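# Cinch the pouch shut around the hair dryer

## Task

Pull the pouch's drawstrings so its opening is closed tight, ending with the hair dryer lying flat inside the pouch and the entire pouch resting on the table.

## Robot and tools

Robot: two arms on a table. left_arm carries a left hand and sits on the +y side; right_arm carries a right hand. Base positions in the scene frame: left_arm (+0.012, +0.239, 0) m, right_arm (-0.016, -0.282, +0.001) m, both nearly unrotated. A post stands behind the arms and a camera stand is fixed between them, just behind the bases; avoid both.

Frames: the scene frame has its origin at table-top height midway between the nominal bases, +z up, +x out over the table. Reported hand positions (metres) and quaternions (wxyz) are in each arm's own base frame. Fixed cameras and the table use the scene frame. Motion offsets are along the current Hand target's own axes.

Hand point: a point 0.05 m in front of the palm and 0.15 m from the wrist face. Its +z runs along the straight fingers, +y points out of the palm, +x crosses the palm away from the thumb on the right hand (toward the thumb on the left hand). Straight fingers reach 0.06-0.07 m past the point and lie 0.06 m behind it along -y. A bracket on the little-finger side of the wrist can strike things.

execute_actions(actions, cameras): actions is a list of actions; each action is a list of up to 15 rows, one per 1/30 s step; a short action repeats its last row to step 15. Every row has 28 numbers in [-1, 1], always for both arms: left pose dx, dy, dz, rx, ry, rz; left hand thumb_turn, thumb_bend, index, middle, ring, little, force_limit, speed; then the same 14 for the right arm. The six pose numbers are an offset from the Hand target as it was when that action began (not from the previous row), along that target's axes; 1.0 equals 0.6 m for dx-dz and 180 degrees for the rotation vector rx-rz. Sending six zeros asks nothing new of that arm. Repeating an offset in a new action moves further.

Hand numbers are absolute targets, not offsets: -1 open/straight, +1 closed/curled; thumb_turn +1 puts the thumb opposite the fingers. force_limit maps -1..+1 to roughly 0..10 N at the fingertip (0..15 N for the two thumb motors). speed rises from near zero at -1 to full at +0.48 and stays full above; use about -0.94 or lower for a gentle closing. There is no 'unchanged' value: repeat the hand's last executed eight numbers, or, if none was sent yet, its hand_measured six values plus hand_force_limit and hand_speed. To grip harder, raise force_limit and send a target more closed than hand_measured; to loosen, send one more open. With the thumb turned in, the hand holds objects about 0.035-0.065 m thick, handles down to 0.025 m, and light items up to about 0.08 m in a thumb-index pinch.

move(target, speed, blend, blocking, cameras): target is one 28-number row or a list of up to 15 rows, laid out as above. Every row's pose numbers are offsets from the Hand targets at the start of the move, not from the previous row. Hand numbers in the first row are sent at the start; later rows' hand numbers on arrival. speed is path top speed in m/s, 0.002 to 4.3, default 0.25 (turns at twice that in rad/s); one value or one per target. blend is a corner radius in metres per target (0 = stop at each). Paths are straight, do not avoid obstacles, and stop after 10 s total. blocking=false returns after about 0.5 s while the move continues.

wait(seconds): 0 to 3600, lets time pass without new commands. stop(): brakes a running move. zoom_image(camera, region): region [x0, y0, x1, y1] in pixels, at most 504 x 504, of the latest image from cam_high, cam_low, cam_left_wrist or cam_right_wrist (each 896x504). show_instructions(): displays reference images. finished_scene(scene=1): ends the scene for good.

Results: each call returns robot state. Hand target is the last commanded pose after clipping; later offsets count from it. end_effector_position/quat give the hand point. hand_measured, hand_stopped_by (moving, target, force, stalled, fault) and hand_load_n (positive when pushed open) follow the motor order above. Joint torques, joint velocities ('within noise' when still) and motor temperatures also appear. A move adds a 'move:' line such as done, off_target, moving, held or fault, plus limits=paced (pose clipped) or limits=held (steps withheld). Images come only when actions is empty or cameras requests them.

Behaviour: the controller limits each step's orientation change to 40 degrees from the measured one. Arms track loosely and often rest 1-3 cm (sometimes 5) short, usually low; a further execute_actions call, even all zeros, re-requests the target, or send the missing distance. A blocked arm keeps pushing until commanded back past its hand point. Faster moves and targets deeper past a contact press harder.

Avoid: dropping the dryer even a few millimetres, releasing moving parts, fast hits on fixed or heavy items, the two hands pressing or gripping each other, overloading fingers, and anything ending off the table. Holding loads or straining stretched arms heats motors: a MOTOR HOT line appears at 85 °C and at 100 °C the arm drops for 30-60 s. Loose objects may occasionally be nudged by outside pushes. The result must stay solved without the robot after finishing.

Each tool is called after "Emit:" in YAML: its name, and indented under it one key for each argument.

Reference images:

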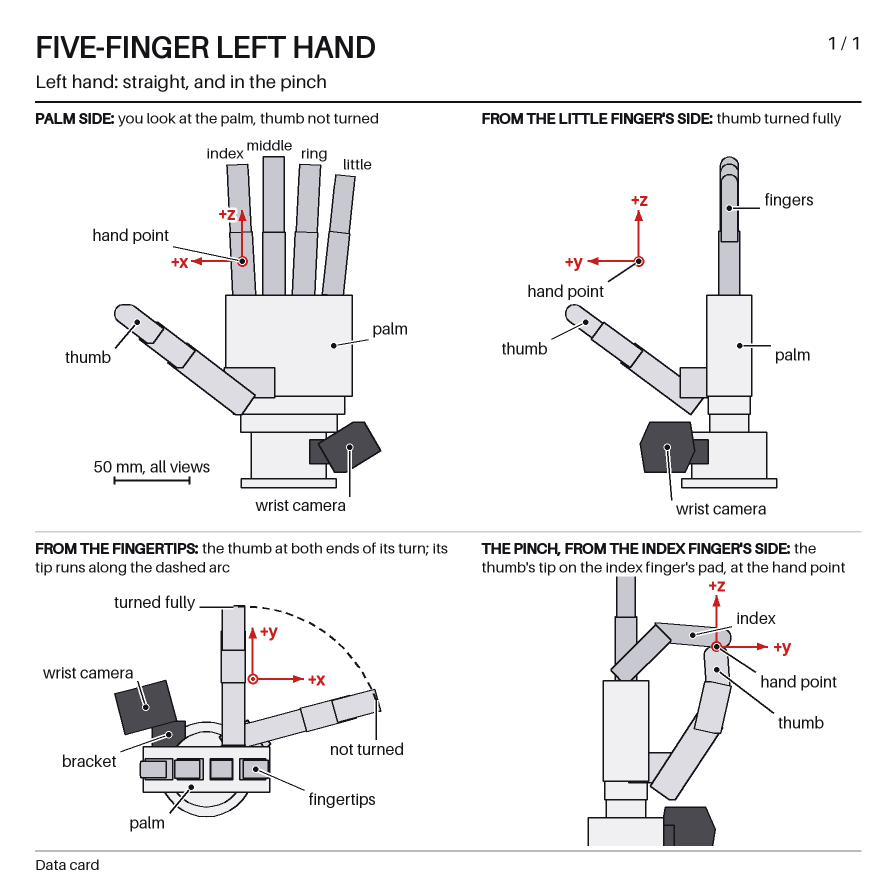

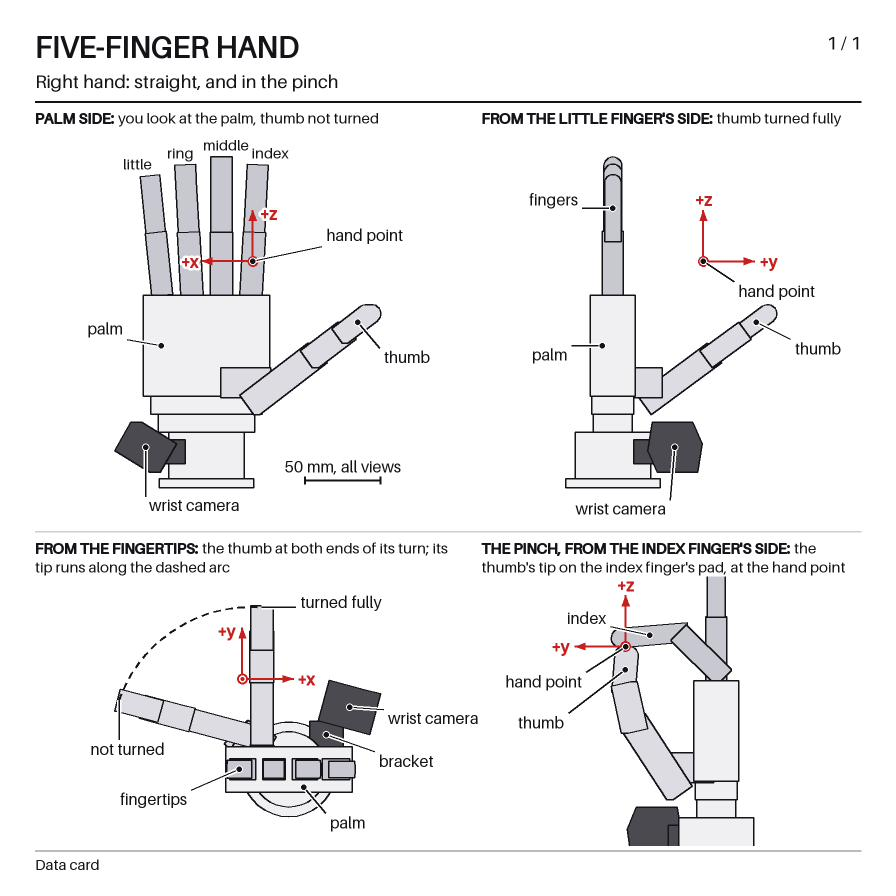

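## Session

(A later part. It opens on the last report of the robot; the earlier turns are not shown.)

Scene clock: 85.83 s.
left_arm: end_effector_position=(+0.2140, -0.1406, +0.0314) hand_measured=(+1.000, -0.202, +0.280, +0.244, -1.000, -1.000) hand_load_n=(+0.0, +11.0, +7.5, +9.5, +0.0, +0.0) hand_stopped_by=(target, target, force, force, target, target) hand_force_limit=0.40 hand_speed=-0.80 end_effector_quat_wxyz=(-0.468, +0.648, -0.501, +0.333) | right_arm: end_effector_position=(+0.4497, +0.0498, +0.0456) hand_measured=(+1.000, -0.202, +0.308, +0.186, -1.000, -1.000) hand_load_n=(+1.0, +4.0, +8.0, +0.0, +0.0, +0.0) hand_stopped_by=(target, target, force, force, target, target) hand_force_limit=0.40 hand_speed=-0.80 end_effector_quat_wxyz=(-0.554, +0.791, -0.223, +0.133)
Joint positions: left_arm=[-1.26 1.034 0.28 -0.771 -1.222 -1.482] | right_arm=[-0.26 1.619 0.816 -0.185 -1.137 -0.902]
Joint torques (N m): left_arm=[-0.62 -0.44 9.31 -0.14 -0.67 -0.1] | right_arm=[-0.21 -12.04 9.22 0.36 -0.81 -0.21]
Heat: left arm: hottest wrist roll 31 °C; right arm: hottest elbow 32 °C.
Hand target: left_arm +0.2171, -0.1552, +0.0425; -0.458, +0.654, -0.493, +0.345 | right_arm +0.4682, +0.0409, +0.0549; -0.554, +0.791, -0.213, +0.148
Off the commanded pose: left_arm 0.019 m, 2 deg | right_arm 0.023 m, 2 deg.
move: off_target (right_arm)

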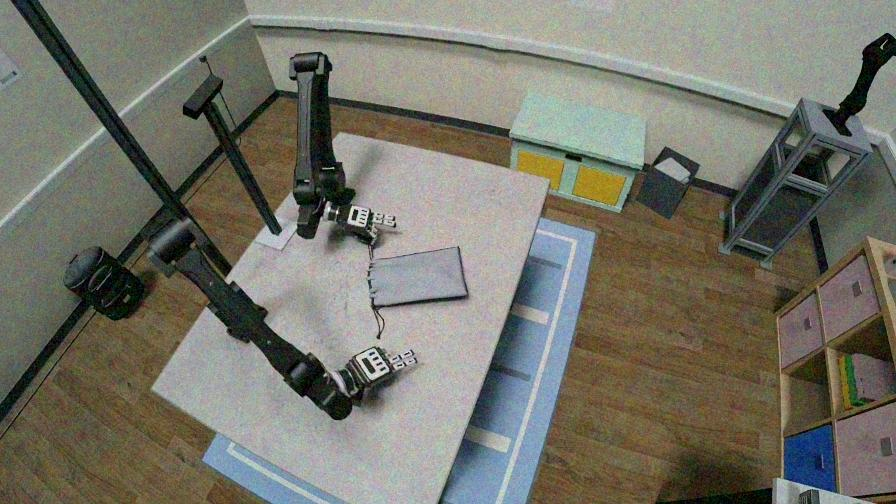

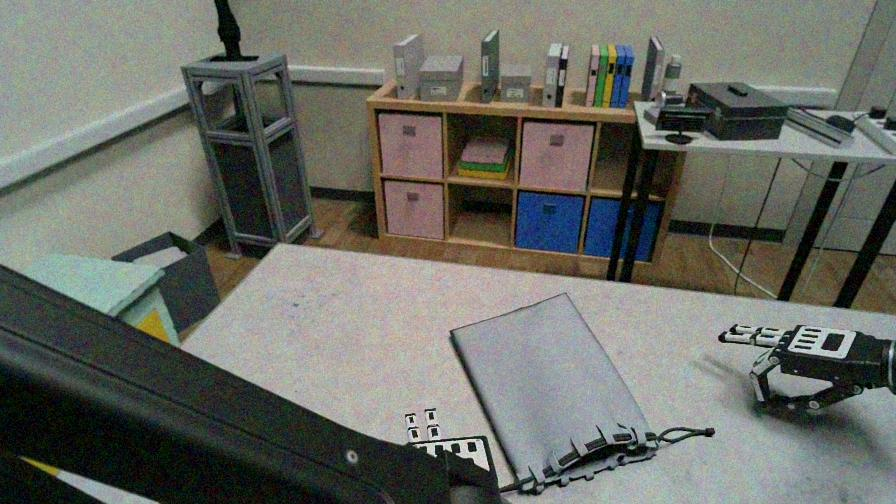

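Emit:
move:
  target: [0,0,0,0,0,0,1,-0.2,0.5,0.5,-1,-1,0.4,-0.8,-0.1964,-0.0921,0.0334,0,0.1619,0.0589,1,-0.2,-0.2,-0.2,-1,-1,0.0,-0.3]
  speed: 0.12
  cameras: ["cam_high","cam_low","cam_right_wrist"]

Scene clock: 90.30 s.
left_arm: end_effector_position=(+0.2140, -0.1406, +0.0314) hand_measured=(+1.000, -0.202, +0.280, +0.244, -1.000, -1.000) hand_load_n=(+0.0, +11.0, +7.5, +9.5, +0.0, +0.0) hand_stopped_by=(target, target, force, force, target, target) hand_force_limit=0.40 hand_speed=-0.80 end_effector_quat_wxyz=(-0.468, +0.648, -0.501, +0.333) | right_arm: end_effector_position=(+0.3880, +0.1278, +0.0973) hand_measured=(+1.000, -0.200, -0.200, -0.200, -1.000, -1.000) hand_load_n=(+0.0, +0.0, +0.0, +0.0, +0.0, +0.0) hand_stopped_by=(target, target, target, target, target, target) hand_force_limit=0.00 hand_speed=-0.30 end_effector_quat_wxyz=(-0.488, +0.709, -0.416, +0.294)
Joint positions: left_arm=[-1.26 1.034 0.28 -0.771 -1.222 -1.482] | right_arm=[0.096 1.075 0.377 0.31 -0.375 -0.16]
Joint velocities: left_arm=[within noise] | right_arm=[-0.015 -0.015 -0.007 -0.002 -0.227 -0.022]
Joint torques (N m): left_arm=[-0.56 -0.5 9.32 -0.16 -0.67 -0.1] | right_arm=[1.38 -6.53 6.8 2.02 -0.03 0.05]
Heat: left arm: hottest elbow 31 °C; right arm: hottest elbow 32 °C.
Hand target: left_arm +0.2171, -0.1552, +0.0425; -0.458, +0.654, -0.493, +0.345 | right_arm +0.3853, +0.1325, +0.1001; -0.493, +0.706, -0.417, +0.291
Off the commanded pose: left_arm 0.019 m, 2 deg | right_arm 0.006 m, 1 deg.
move: done
cam_right_wrist: T_world_to_cam=[[-0.19111, -0.38137, -0.90445, 0.20877], [-0.90642, 0.42217, 0.01352, 0.2923], [0.37667, 0.82239, -0.42636, -0.09437]] pos_world=[0.34039, 0.03383, 0.14464]

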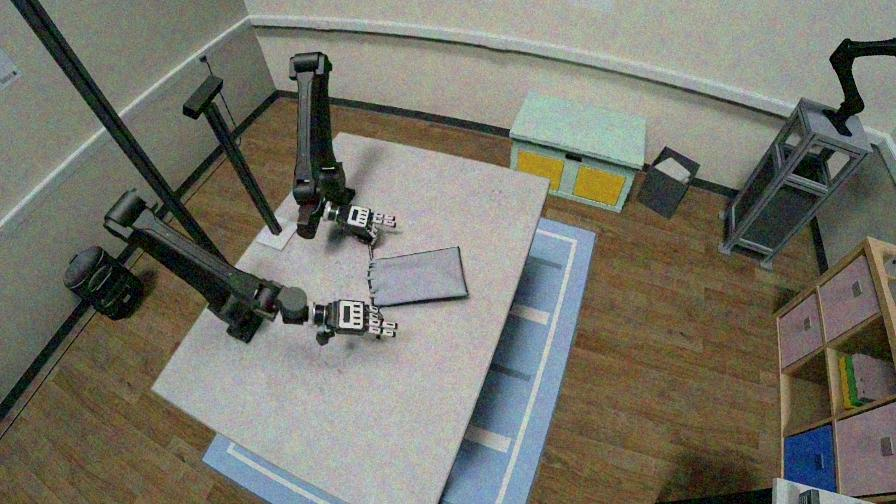

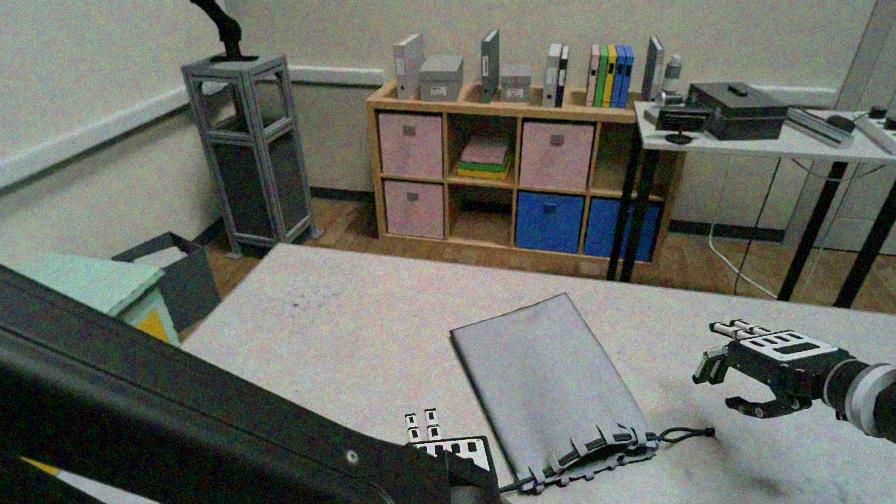

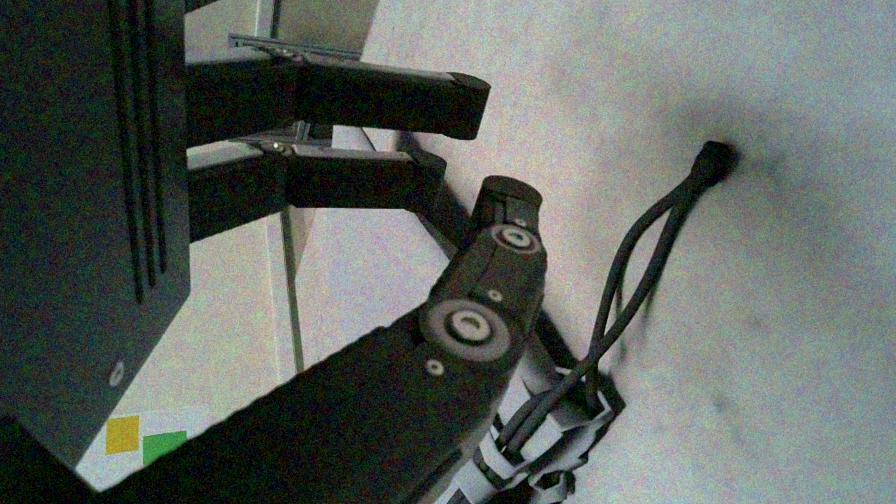

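Emit:
move:
  target: [0,0,0,0,0,0,1,-0.2,0.5,0.5,-1,-1,0.4,-0.8,-0.0195,0.0768,0.0327,0,0,0,1,-0.2,-0.2,-0.2,-1,-1,0.0,-0.3]
  speed: 0.08
  cameras: ["cam_right_wrist"]

Scene clock: 92.60 s.
left_arm: end_effector_position=(+0.2140, -0.1406, +0.0314) hand_measured=(+1.000, -0.202, +0.280, +0.244, -1.000, -1.000) hand_load_n=(+0.0, +10.5, +7.5, +9.5, +0.0, +0.0) hand_stopped_by=(target, target, force, force, target, target) hand_force_limit=0.40 hand_speed=-0.80 end_effector_quat_wxyz=(-0.468, +0.648, -0.501, +0.333) | right_arm: end_effector_position=(+0.3828, +0.1393, +0.0504) hand_measured=(+1.000, -0.200, -0.200, -0.200, -1.000, -1.000) hand_load_n=(+0.0, +0.0, +0.0, +0.0, +0.0, +0.0) hand_stopped_by=(target, target, target, target, target, target) hand_force_limit=0.00 hand_speed=-0.30 end_effector_quat_wxyz=(-0.488, +0.709, -0.416, +0.293)
Joint positions: left_arm=[-1.26 1.034 0.28 -0.771 -1.222 -1.482] | right_arm=[0.142 1.242 0.305 0.555 -0.333 -0.141]
Joint torques (N m): left_arm=[-0.62 -0.44 9.31 -0.16 -0.66 -0.11] | right_arm=[1.32 -6.01 5.35 3.06 0 0.06]
Heat: left arm: hottest elbow 31 °C; right arm: hottest elbow 32 °C.
Hand target: left_arm +0.2171, -0.1552, +0.0425; -0.458, +0.654, -0.493, +0.345 | right_arm +0.3818, +0.1442, +0.0500; -0.494, +0.706, -0.417, +0.291
Off the commanded pose: left_arm 0.019 m, 2 deg | right_arm 0.005 m, 1 deg.
move: done
cam_right_wrist: T_world_to_cam=[[-0.19124, -0.38156, -0.90434, 0.16979], [-0.90646, 0.42207, 0.01361, 0.28337], [0.3765, 0.82235, -0.42659, -0.12178]] pos_world=[0.33519, 0.04533, 0.09774]

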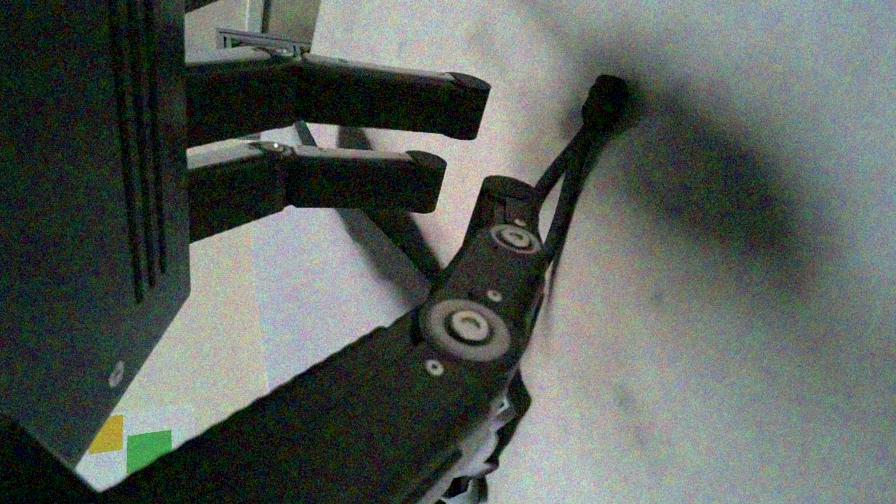

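Emit:
move:
  target: [0,0,0,0,0,0,1,-0.2,0.5,0.5,-1,-1,0.4,-0.8,-0.0037,0.0455,0.014,0,0,0,1,-0.2,-0.2,-0.2,-1,-1,0.0,-0.3]
  speed: 0.06
  cameras: ["cam_right_wrist"]

Emit:
zoom_image:
  camera: "cam_right_wrist"
  region: [400, 50, 640, 270]

Scene clock: 94.73 s.
left_arm: end_effector_position=(+0.2140, -0.1406, +0.0314) hand_measured=(+1.000, -0.202, +0.280, +0.244, -1.000, -1.000) hand_load_n=(+0.0, +10.5, +7.5, +9.5, +0.0, +0.0) hand_stopped_by=(target, target, force, force, target, target) hand_force_limit=0.40 hand_speed=-0.80 end_effector_quat_wxyz=(-0.468, +0.648, -0.501, +0.333) | right_arm: end_effector_position=(+0.3824, +0.1406, +0.0239) hand_measured=(+1.000, -0.200, -0.200, -0.200, -1.000, -1.000) hand_load_n=(+0.0, +0.0, +0.0, -0.5, -0.5, +0.0) hand_stopped_by=(target, target, target, target, target, target) hand_force_limit=0.00 hand_speed=-0.30 end_effector_quat_wxyz=(-0.489, +0.708, -0.415, +0.296)
Joint positions: left_arm=[-1.26 1.034 0.28 -0.771 -1.222 -1.482] | right_arm=[0.147 1.375 0.277 0.724 -0.327 -0.139]
Joint torques (N m): left_arm=[-0.67 -0.5 9.31 -0.17 -0.67 -0.11] | right_arm=[1.03 -6.36 4.16 2.74 -0.02 0.04]
Heat: left arm: hottest elbow 31 °C; right arm: hottest elbow 32 °C.
Hand target: left_arm +0.2171, -0.1552, +0.0425; -0.458, +0.654, -0.493, +0.345 | right_arm +0.3795, +0.1453, +0.0216; -0.493, +0.706, -0.417, +0.291
Off the commanded pose: left_arm 0.019 m, 2 deg | right_arm 0.006 m, 1 deg.
move: done
cam_right_wrist: T_world_to_cam=[[-0.1853, -0.38022, -0.90614, 0.14383], [-0.90615, 0.42288, 0.00786, 0.28277], [0.3802, 0.82256, -0.4229, -0.13546]] pos_world=[0.33438, 0.04653, 0.07083]

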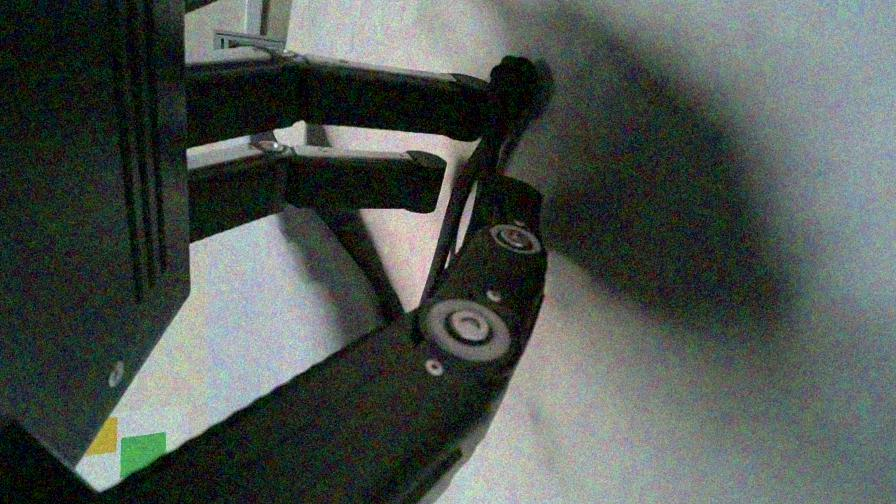

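Scaled by 2.100.

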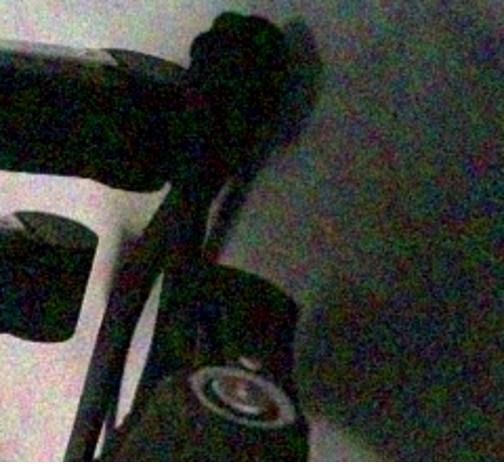

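Emit:
execute_actions:
  actions:
    - [[0,0,0,0,0,0,1,-0.2,0.5,0.5,-1,-1,0.4,-0.8,0,0,0,0,0,0,1,-0.2,0.4,0.4,-1,-1,-0.2,-0.7]]
    - [[0,0,0,0,0,0,1,-0.2,0.5,0.5,-1,-1,0.4,-0.8,0,0,0,0,0,0,1,-0.2,0.4,0.4,-1,-1,-0.2,-0.7]]
    - [[0,0,0,0,0,0,1,-0.2,0.5,0.5,-1,-1,0.4,-0.8,0,0,0,0,0,0,1,-0.2,0.6,0.6,-1,-1,0.5,-0.8]]
    - [[0,0,0,0,0,0,1,-0.2,0.5,0.5,-1,-1,0.4,-0.8,0,0,0,0,0,0,1,-0.2,0.6,0.6,-1,-1,0.5,-0.8]]
  cameras: ["cam_right_wrist"]

Emit:
zoom_image:
  camera: "cam_right_wrist"
  region: [400, 50, 640, 270]

Scene clock: 97.43 s.
left_arm: end_effector_position=(+0.2140, -0.1406, +0.0314) hand_measured=(+1.000, -0.202, +0.280, +0.244, -1.000, -1.000) hand_load_n=(+0.0, +11.0, +7.5, +9.5, -0.5, +0.0) hand_stopped_by=(target, target, force, force, target, target) hand_force_limit=0.40 hand_speed=-0.80 end_effector_quat_wxyz=(-0.468, +0.648, -0.501, +0.333) | right_arm: end_effector_position=(+0.3826, +0.1409, +0.0234) hand_measured=(+1.000, -0.200, +0.308, +0.276, -1.000, -1.000) hand_load_n=(+0.0, +1.5, +9.0, +10.5, +0.0, +0.0) hand_stopped_by=(target, target, force, force, target, target) hand_force_limit=0.50 hand_speed=-0.80 end_effector_quat_wxyz=(-0.490, +0.708, -0.415, +0.296)
Joint positions: left_arm=[-1.26 1.034 0.28 -0.771 -1.222 -1.482] | right_arm=[0.148 1.379 0.277 0.729 -0.327 -0.138]
Joint torques (N m): left_arm=[-0.67 -0.44 9.32 -0.14 -0.66 -0.11] | right_arm=[0.97 -6.71 4.12 2.78 0 0.05]
Heat: left arm: hottest elbow 31 °C; right arm: hottest elbow 32 °C.
Hand target: left_arm +0.2171, -0.1552, +0.0425; -0.458, +0.654, -0.493, +0.345 | right_arm +0.3794, +0.1454, +0.0215; -0.494, +0.706, -0.417, +0.291
Off the commanded pose: left_arm 0.019 m, 2 deg | right_arm 0.006 m, 1 deg.
Step readings (end_effector_position of left_arm | right_arm):
0: (+0.2140, -0.1406, +0.0314) | (+0.3824, +0.1406, +0.0239)
1: (+0.2140, -0.1406, +0.0314) | (+0.3824, +0.1406, +0.0239)
2: (+0.2140, -0.1406, +0.0314) | (+0.3824, +0.1406, +0.0239)
4: (+0.2140, -0.1406, +0.0314) | (+0.3825, +0.1406, +0.0239)
8: (+0.2140, -0.1406, +0.0314) | (+0.3829, +0.1408, +0.0245)
15: (+0.2140, -0.1406, +0.0314) | (+0.3829, +0.1410, +0.0244)
16: (+0.2140, -0.1406, +0.0314) | (+0.3828, +0.1410, +0.0241)
17: (+0.2140, -0.1406, +0.0314) | (+0.3827, +0.1410, +0.0238)
19: (+0.2140, -0.1406, +0.0314) | (+0.3827, +0.1409, +0.0235)
23: (+0.2140, -0.1406, +0.0314) | (+0.3826, +0.1409, +0.0234)
30: (+0.2140, -0.1406, +0.0314) | (+0.3826, +0.1409, +0.0234)
31: (+0.2140, -0.1406, +0.0314) | (+0.3826, +0.1409, +0.0234)
32: (+0.2140, -0.1406, +0.0314) | (+0.3826, +0.1409, +0.0234)
34: (+0.2140, -0.1406, +0.0314) | (+0.3826, +0.1409, +0.0234)
38: (+0.2140, -0.1406, +0.0314) | (+0.3826, +0.1409, +0.0234)
45: (+0.2140, -0.1406, +0.0314) | (+0.3826, +0.1409, +0.0234)
46: (+0.2140, -0.1406, +0.0314) | (+0.3826, +0.1409, +0.0234)
47: (+0.2140, -0.1406, +0.0314) | (+0.3826, +0.1409, +0.0234)
49: (+0.2140, -0.1406, +0.0314) | (+0.3826, +0.1409, +0.0234)
53: (+0.2140, -0.1406, +0.0314) | (+0.3826, +0.1409, +0.0234)
60: (+0.2140, -0.1406, +0.0314) | (+0.3826, +0.1409, +0.0234)
cam_right_wrist: T_world_to_cam=[[-0.18447, -0.37992, -0.90644, 0.14317], [-0.90642, 0.42231, 0.00746, 0.28297], [0.37996, 0.82299, -0.42227, -0.13602]] pos_world=[0.33459, 0.04683, 0.07023]

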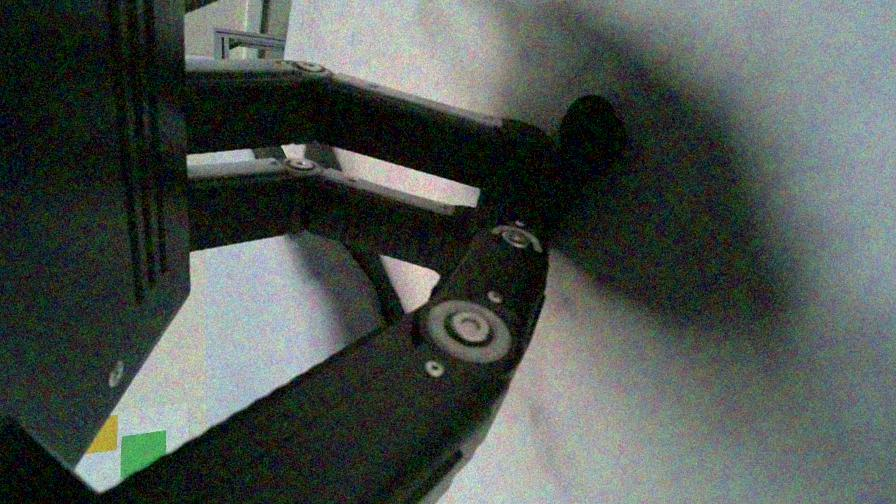

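Scaled by 2.100.

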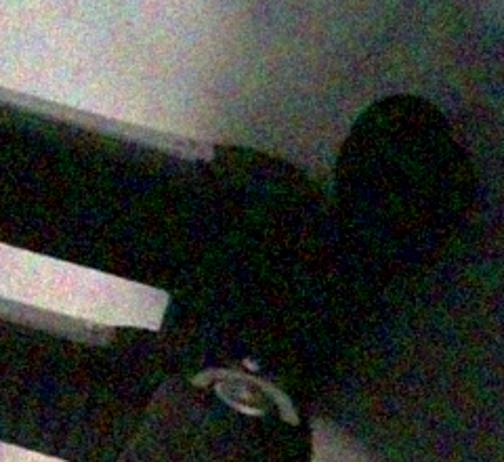

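Emit:
move:
  target: [0,0,0,0,0,0,1,-0.2,0.5,0.5,-1,-1,0.4,-0.8,0.0667,-0.047,-0.0171,0,0,0,1,-0.2,0.6,0.6,-1,-1,0.5,-0.8]
  speed: 0.05
  cameras: ["cam_right_wrist","cam_low"]

Emit:
zoom_image:
  camera: "cam_low"
  region: [600, 300, 860, 504]

Scene clock: 99.60 s.
left_arm: end_effector_position=(+0.2140, -0.1406, +0.0314) hand_measured=(+1.000, -0.202, +0.280, +0.244, -1.000, -1.000) hand_load_n=(+0.0, +11.0, +7.5, +9.5, +0.0, +0.0) hand_stopped_by=(target, target, force, force, target, target) hand_force_limit=0.40 hand_speed=-0.80 end_effector_quat_wxyz=(-0.468, +0.648, -0.501, +0.333) | right_arm: end_effector_position=(+0.3788, +0.1144, +0.0344) hand_measured=(+1.000, -0.200, +0.308, +0.276, -1.000, -1.000) hand_load_n=(+0.0, +1.5, +9.0, +10.5, +0.0, +0.0) hand_stopped_by=(target, target, force, force, target, target) hand_force_limit=0.50 hand_speed=-0.80 end_effector_quat_wxyz=(-0.488, +0.710, -0.429, +0.272)
Joint positions: left_arm=[-1.26 1.034 0.28 -0.771 -1.222 -1.482] | right_arm=[0.031 1.291 0.297 0.564 -0.45 -0.162]
Joint torques (N m): left_arm=[-0.67 -0.5 9.32 -0.17 -0.66 -0.11] | right_arm=[-0.5 -8 8.44 1.22 -0.27 -0.23]
Heat: left arm: hottest elbow 31 °C; right arm: hottest elbow 32 °C.
Hand target: left_arm +0.2171, -0.1552, +0.0425; -0.458, +0.654, -0.493, +0.345 | right_arm +0.3988, +0.1104, +0.0515; -0.494, +0.706, -0.416, +0.291
Off the commanded pose: left_arm 0.019 m, 2 deg | right_arm 0.027 m, 3 deg.
move: off_target (right_arm)
cam_right_wrist: T_world_to_cam=[[-0.22825, -0.35997, -0.90461, 0.15663], [-0.90665, 0.41719, 0.06275, 0.2894], [0.35481, 0.83449, -0.42159, -0.09993]] pos_world=[0.33359, 0.01903, 0.0814]
Images, in order (width x height): cam_low 896x504, cam_right_wrist 896x504.

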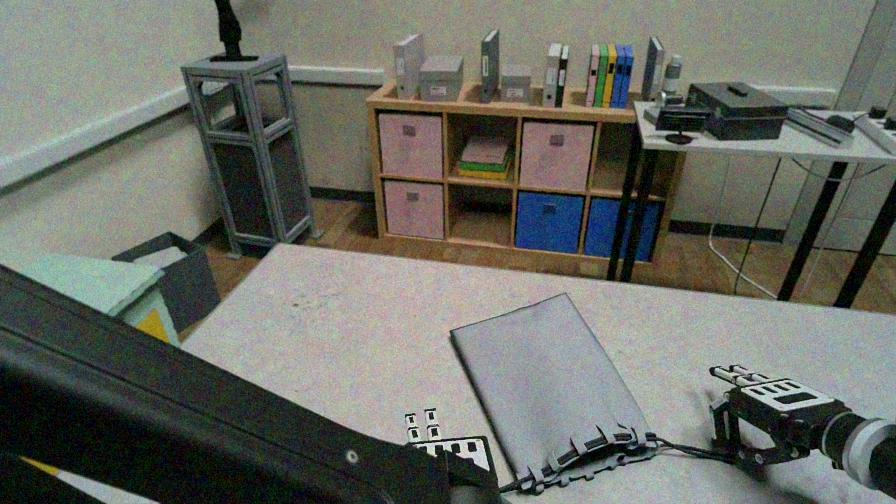

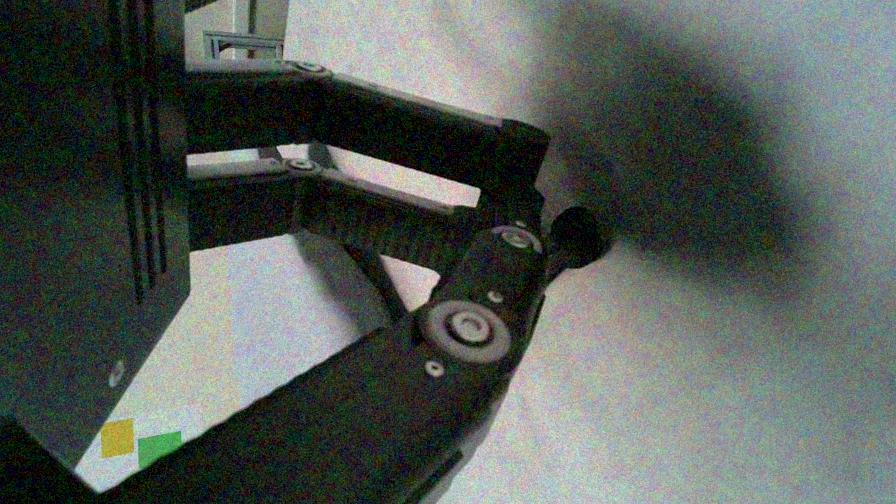

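Scaled by 1.938.

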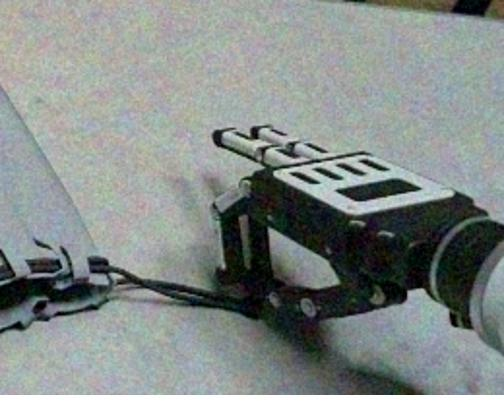

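Emit:
execute_actions:
  actions:
    - [[0,0,0,0,0,0,1,-0.2,0.5,0.5,-1,-1,0.4,-0.8,0,0,0,0,0,0,1,-0.2,-0.3,-0.3,-1,-1,0.5,-0.5]]
    - [[0,0,0,0,0,0,1,-0.2,0.5,0.5,-1,-1,0.4,-0.8,0,-0.05,0,0,0,0,1,-0.2,-0.3,-0.3,-1,-1,0.5,-0.5]]
  cameras: ["cam_right_wrist","cam_low","cam_high"]

Emit:
zoom_image:
  camera: "cam_low"
  region: [600, 300, 860, 504]

Scene clock: 101.47 s.
left_arm: end_effector_position=(+0.2140, -0.1406, +0.0314) hand_measured=(+1.000, -0.202, +0.280, +0.244, -1.000, -1.000) hand_load_n=(+0.0, +11.0, +7.5, +10.0, +0.0, +0.0) hand_stopped_by=(target, target, force, force, target, target) hand_force_limit=0.40 hand_speed=-0.80 end_effector_quat_wxyz=(-0.468, +0.648, -0.501, +0.333) | right_arm: end_effector_position=(+0.3912, +0.1131, +0.0638) hand_measured=(+1.000, -0.200, -0.300, -0.300, -1.000, -1.000) hand_load_n=(+0.0, +0.0, -0.5, +0.0, +0.0, +0.0) hand_stopped_by=(target, target, target, target, target, target) hand_force_limit=0.50 hand_speed=-0.50 end_effector_quat_wxyz=(-0.488, +0.707, -0.428, +0.279)
Joint positions: left_arm=[-1.26 1.034 0.28 -0.771 -1.222 -1.482] | right_arm=[0.031 1.203 0.35 0.434 -0.44 -0.163]
Joint torques (N m): left_arm=[-0.62 -0.44 9.32 -0.17 -0.67 -0.1] | right_arm=[0.79 -6.71 9.46 1.29 -0.05 -0.18]
Heat: left arm: hottest elbow 31 °C; right arm: hottest elbow 32 °C.
Hand target: left_arm +0.2171, -0.1552, +0.0425; -0.458, +0.654, -0.493, +0.345 | right_arm +0.4079, +0.1153, +0.0798; -0.494, +0.706, -0.417, +0.291
Off the commanded pose: left_arm 0.019 m, 2 deg | right_arm 0.023 m, 2 deg.
Step readings (end_effector_position of left_arm | right_arm):
0: (+0.2140, -0.1406, +0.0314) | (+0.3788, +0.1143, +0.0343)
1: (+0.2140, -0.1406, +0.0314) | (+0.3788, +0.1143, +0.0343)
2: (+0.2140, -0.1406, +0.0314) | (+0.3788, +0.1143, +0.0343)
4: (+0.2140, -0.1406, +0.0314) | (+0.3787, +0.1143, +0.0343)
8: (+0.2140, -0.1406, +0.0314) | (+0.3787, +0.1143, +0.0343)
15: (+0.2140, -0.1406, +0.0314) | (+0.3787, +0.1143, +0.0343)
16: (+0.2140, -0.1406, +0.0314) | (+0.3787, +0.1143, +0.0343)
17: (+0.2140, -0.1406, +0.0314) | (+0.3782, +0.1143, +0.0343)
19: (+0.2140, -0.1406, +0.0314) | (+0.3784, +0.1137, +0.0376)
23: (+0.2140, -0.1406, +0.0314) | (+0.3864, +0.1133, +0.0566)
30: (+0.2140, -0.1406, +0.0314) | (+0.3917, +0.1131, +0.0646)
cam_right_wrist: T_world_to_cam=[[-0.22033, -0.36189, -0.90581, 0.18283], [-0.9036, 0.42547, 0.04981, 0.29803], [0.36737, 0.82946, -0.42075, -0.09522]] pos_world=[0.34457, 0.01834, 0.1107]
Images, in order (width x height): cam_high 896x504, cam_low 896x504, cam_right_wrist 896x504.

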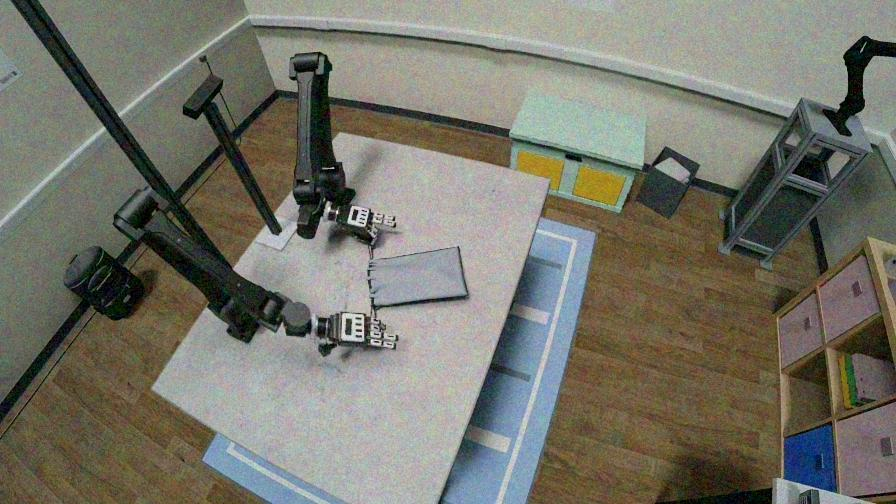

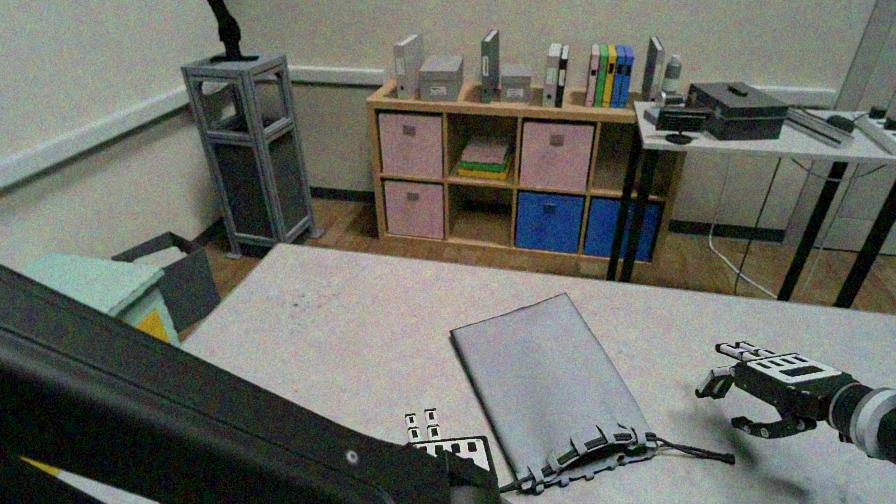

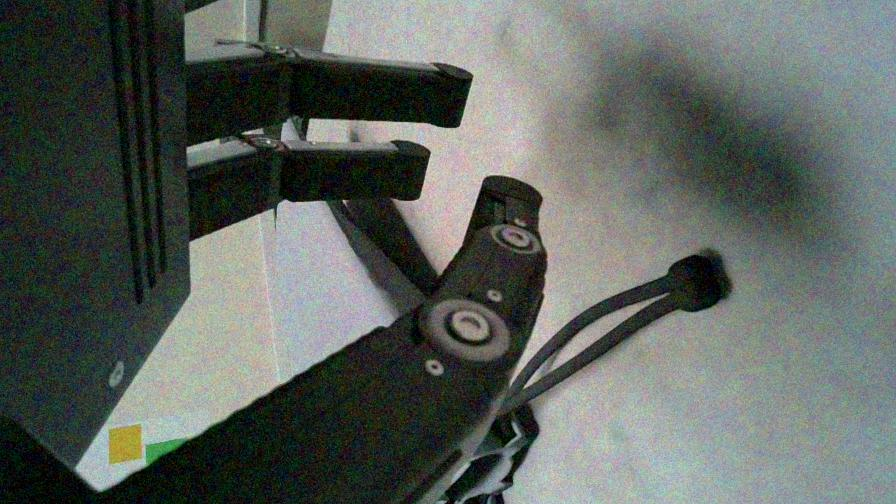

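Scaled by 1.938.

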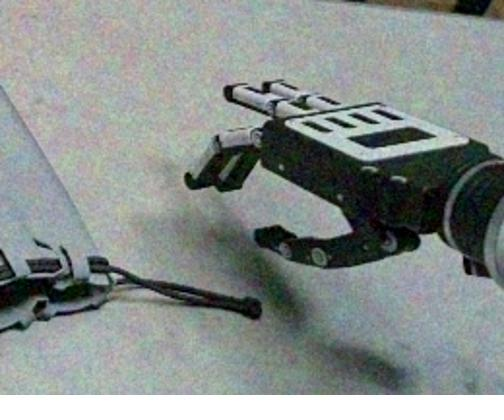

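Emit:
move:
  target: [0,0,0,0,0,0,1,-0.2,0.5,0.5,-1,-1,0.4,-0.8,-0.0653,0.0332,-0.0668,0,0.0731,0.0266,1,-0.2,-0.2,-0.2,-1,-1,0.0,-0.3]
  speed: 0.1
  cameras: ["cam_right_wrist"]

Scene clock: 104.30 s.
left_arm: end_effector_position=(+0.2140, -0.1406, +0.0314) hand_measured=(+1.000, -0.202, +0.280, +0.244, -1.000, -1.000) hand_load_n=(+0.0, +11.0, +7.5, +10.0, +0.0, +0.0) hand_stopped_by=(target, target, force, force, target, target) hand_force_limit=0.40 hand_speed=-0.80 end_effector_quat_wxyz=(-0.468, +0.648, -0.501, +0.333) | right_arm: end_effector_position=(+0.3544, +0.1245, +0.0759) hand_measured=(+1.000, -0.200, -0.200, -0.200, -1.000, -1.000) hand_load_n=(+0.0, +0.0, +0.0, +0.0, +0.0, +0.0) hand_stopped_by=(target, target, target, target, target, target) hand_force_limit=0.00 hand_speed=-0.30 end_effector_quat_wxyz=(-0.452, +0.650, -0.496, +0.356)
Joint positions: left_arm=[-1.26 1.034 0.28 -0.771 -1.222 -1.482] | right_arm=[0.265 0.952 0.222 0.386 0.012 -0.012]
Joint torques (N m): left_arm=[-0.67 -0.44 9.31 -0.16 -0.66 -0.11] | right_arm=[0.97 -4.84 6.76 1.4 0.11 0.03]
Heat: left arm: hottest elbow 31 °C; right arm: hottest elbow 33 °C.
Hand target: left_arm +0.2171, -0.1552, +0.0425; -0.458, +0.654, -0.493, +0.345 | right_arm +0.3500, +0.1281, +0.0748; -0.454, +0.650, -0.499, +0.349
Off the commanded pose: left_arm 0.019 m, 2 deg | right_arm 0.006 m, 1 deg.
move: done
cam_right_wrist: T_world_to_cam=[[-0.26282, -0.32431, -0.90871, 0.20041], [-0.7777, 0.62864, 0.00058, 0.19318], [0.57106, 0.70685, -0.41743, -0.14324]] pos_world=[0.28471, 0.0448, 0.12221]

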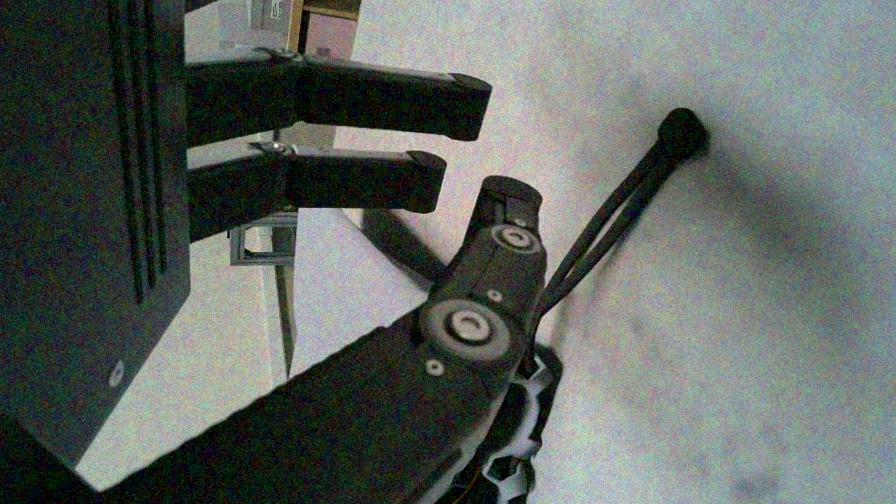

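Emit:
move:
  target: [0,0,0,0,0,0,1,-0.2,0.5,0.5,-1,-1,0.4,-0.8,-0.0102,0.0643,0.0241,0,0,0,1,-0.2,-0.2,-0.2,-1,-1,0.0,-0.3]
  speed: 0.08
  cameras: ["cam_right_wrist"]

Scene clock: 106.63 s.
left_arm: end_effector_position=(+0.2140, -0.1406, +0.0314) hand_measured=(+1.000, -0.202, +0.280, +0.244, -1.000, -1.000) hand_load_n=(+0.0, +11.0, +7.5, +9.5, +0.0, +0.0) hand_stopped_by=(target, target, force, force, target, target) hand_force_limit=0.40 hand_speed=-0.80 end_effector_quat_wxyz=(-0.468, +0.648, -0.501, +0.333) | right_arm: end_effector_position=(+0.3503, +0.1297, +0.0335) hand_measured=(+1.000, -0.200, -0.200, -0.200, -1.000, -1.000) hand_load_n=(+0.0, +0.0, +0.0, +0.0, +0.0, +0.0) hand_stopped_by=(target, target, target, target, target, target) hand_force_limit=0.00 hand_speed=-0.30 end_effector_quat_wxyz=(-0.447, +0.654, -0.499, +0.352)
Joint positions: left_arm=[-1.26 1.034 0.28 -0.771 -1.222 -1.482] | right_arm=[0.294 1.162 0.169 0.633 0.039 -0.001]
Joint torques (N m): left_arm=[-0.67 -0.5 9.31 -0.16 -0.66 -0.1] | right_arm=[1.14 -4.25 4.96 3.08 0.12 0.03]
Heat: left arm: hottest elbow 31 °C; right arm: hottest elbow 33 °C.
Hand target: left_arm +0.2171, -0.1552, +0.0425; -0.458, +0.654, -0.493, +0.345 | right_arm +0.3489, +0.1341, +0.0338; -0.454, +0.650, -0.499, +0.349
Off the commanded pose: left_arm 0.019 m, 2 deg | right_arm 0.005 m, 1 deg.
move: done
cam_right_wrist: T_world_to_cam=[[-0.27728, -0.32742, -0.90328, 0.16777], [-0.77728, 0.62907, 0.01058, 0.18615], [0.56476, 0.70503, -0.42892, -0.15953]] pos_world=[0.28131, 0.0503, 0.08115]

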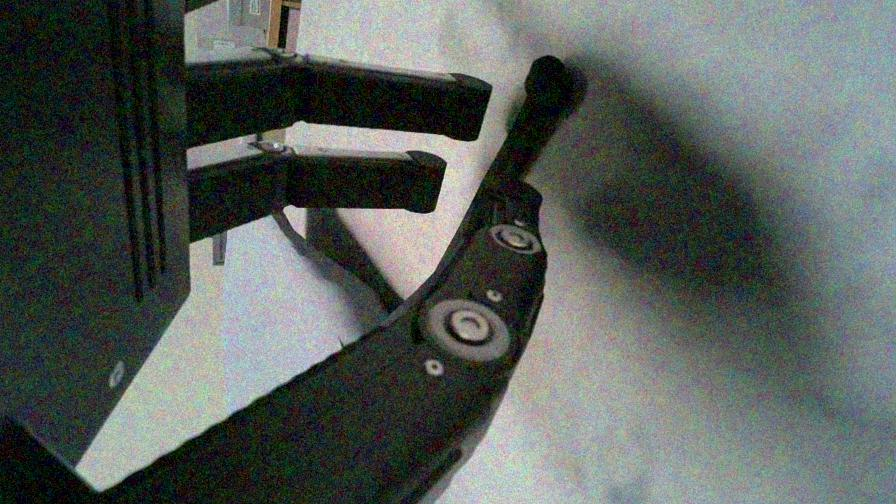

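Emit:
move:
  target: [0,0,0,0,0,0,1,-0.2,0.5,0.5,-1,-1,0.4,-0.8,0,0.0285,0.0104,0,0,0,1,-0.2,-0.2,-0.2,-1,-1,0.0,-0.3]
  speed: 0.06
  cameras: ["cam_right_wrist","cam_low"]

Emit:
zoom_image:
  camera: "cam_right_wrist"
  region: [400, 50, 640, 270]

Emit:
zoom_image:
  camera: "cam_low"
  region: [620, 360, 820, 504]

Scene clock: 108.33 s.
left_arm: end_effector_position=(+0.2140, -0.1406, +0.0314) hand_measured=(+1.000, -0.202, +0.280, +0.244, -1.000, -1.000) hand_load_n=(+0.0, +10.5, +7.0, +9.5, +0.0, +0.5) hand_stopped_by=(target, target, force, force, target, target) hand_force_limit=0.40 hand_speed=-0.80 end_effector_quat_wxyz=(-0.468, +0.648, -0.501, +0.333) | right_arm: end_effector_position=(+0.3538, +0.1307, +0.0222) hand_measured=(+1.000, -0.200, -0.200, -0.200, -1.000, -1.000) hand_load_n=(+0.0, +0.0, +0.0, -2.5, +0.0, +0.0) hand_stopped_by=(target, target, target, target, target, target) hand_force_limit=0.00 hand_speed=-0.30 end_effector_quat_wxyz=(-0.455, +0.648, -0.495, +0.358)
Joint positions: left_arm=[-1.26 1.034 0.28 -0.771 -1.222 -1.482] | right_arm=[0.294 1.277 0.152 0.788 0.039 0]
Joint torques (N m): left_arm=[-0.67 -0.5 9.32 -0.17 -0.67 -0.11] | right_arm=[1.2 -3.49 4 2.39 0.11 0.03]
Heat: left arm: hottest elbow 31 °C; right arm: hottest elbow 33 °C.
Hand target: left_arm +0.2171, -0.1552, +0.0425; -0.458, +0.654, -0.493, +0.345 | right_arm +0.3489, +0.1341, +0.0155; -0.454, +0.650, -0.499, +0.349
Off the commanded pose: left_arm 0.019 m, 2 deg | right_arm 0.009 m, 1 deg.
move: done
cam_right_wrist: T_world_to_cam=[[-0.25676, -0.32037, -0.91183, 0.1509], [-0.77694, 0.62957, -0.00242, 0.18848], [0.57483, 0.70782, -0.41056, -0.1714]] pos_world=[0.28371, 0.051, 0.06768]
Images, in order (width x height): cam_low 896x504, cam_right_wrist 896x504.

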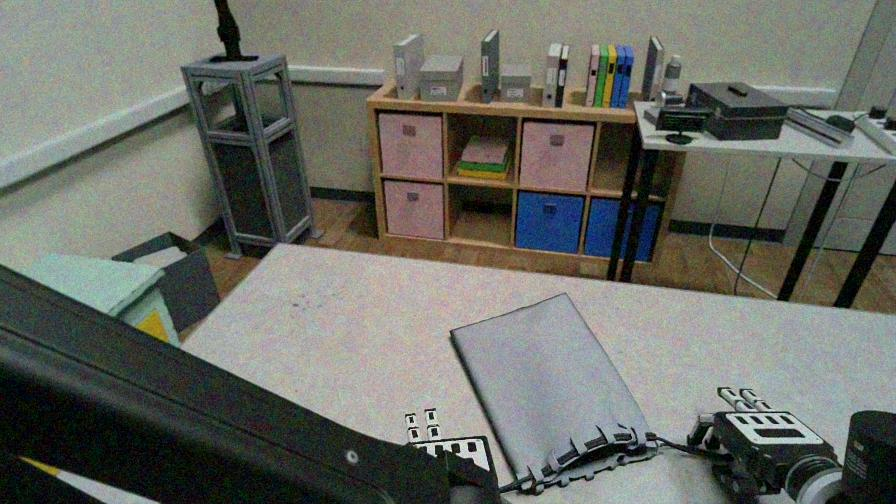

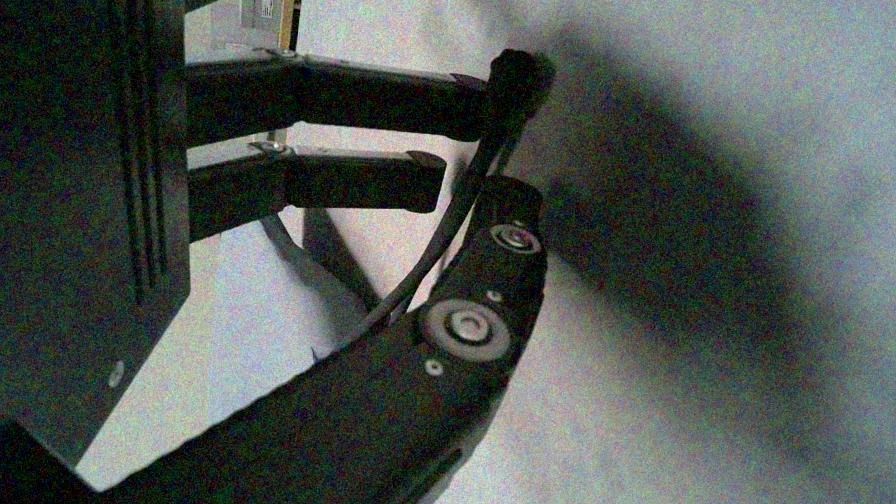

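Scaled by 2.100.

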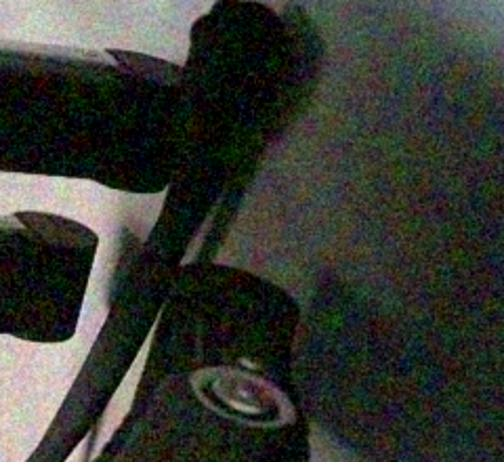

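Scaled by 2.520.

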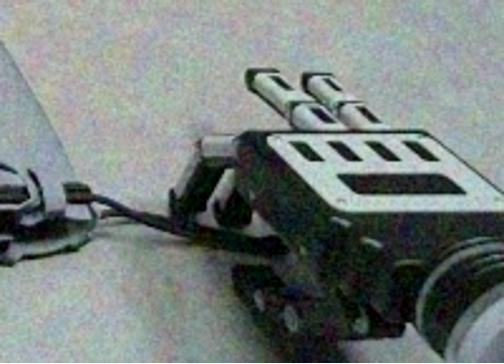

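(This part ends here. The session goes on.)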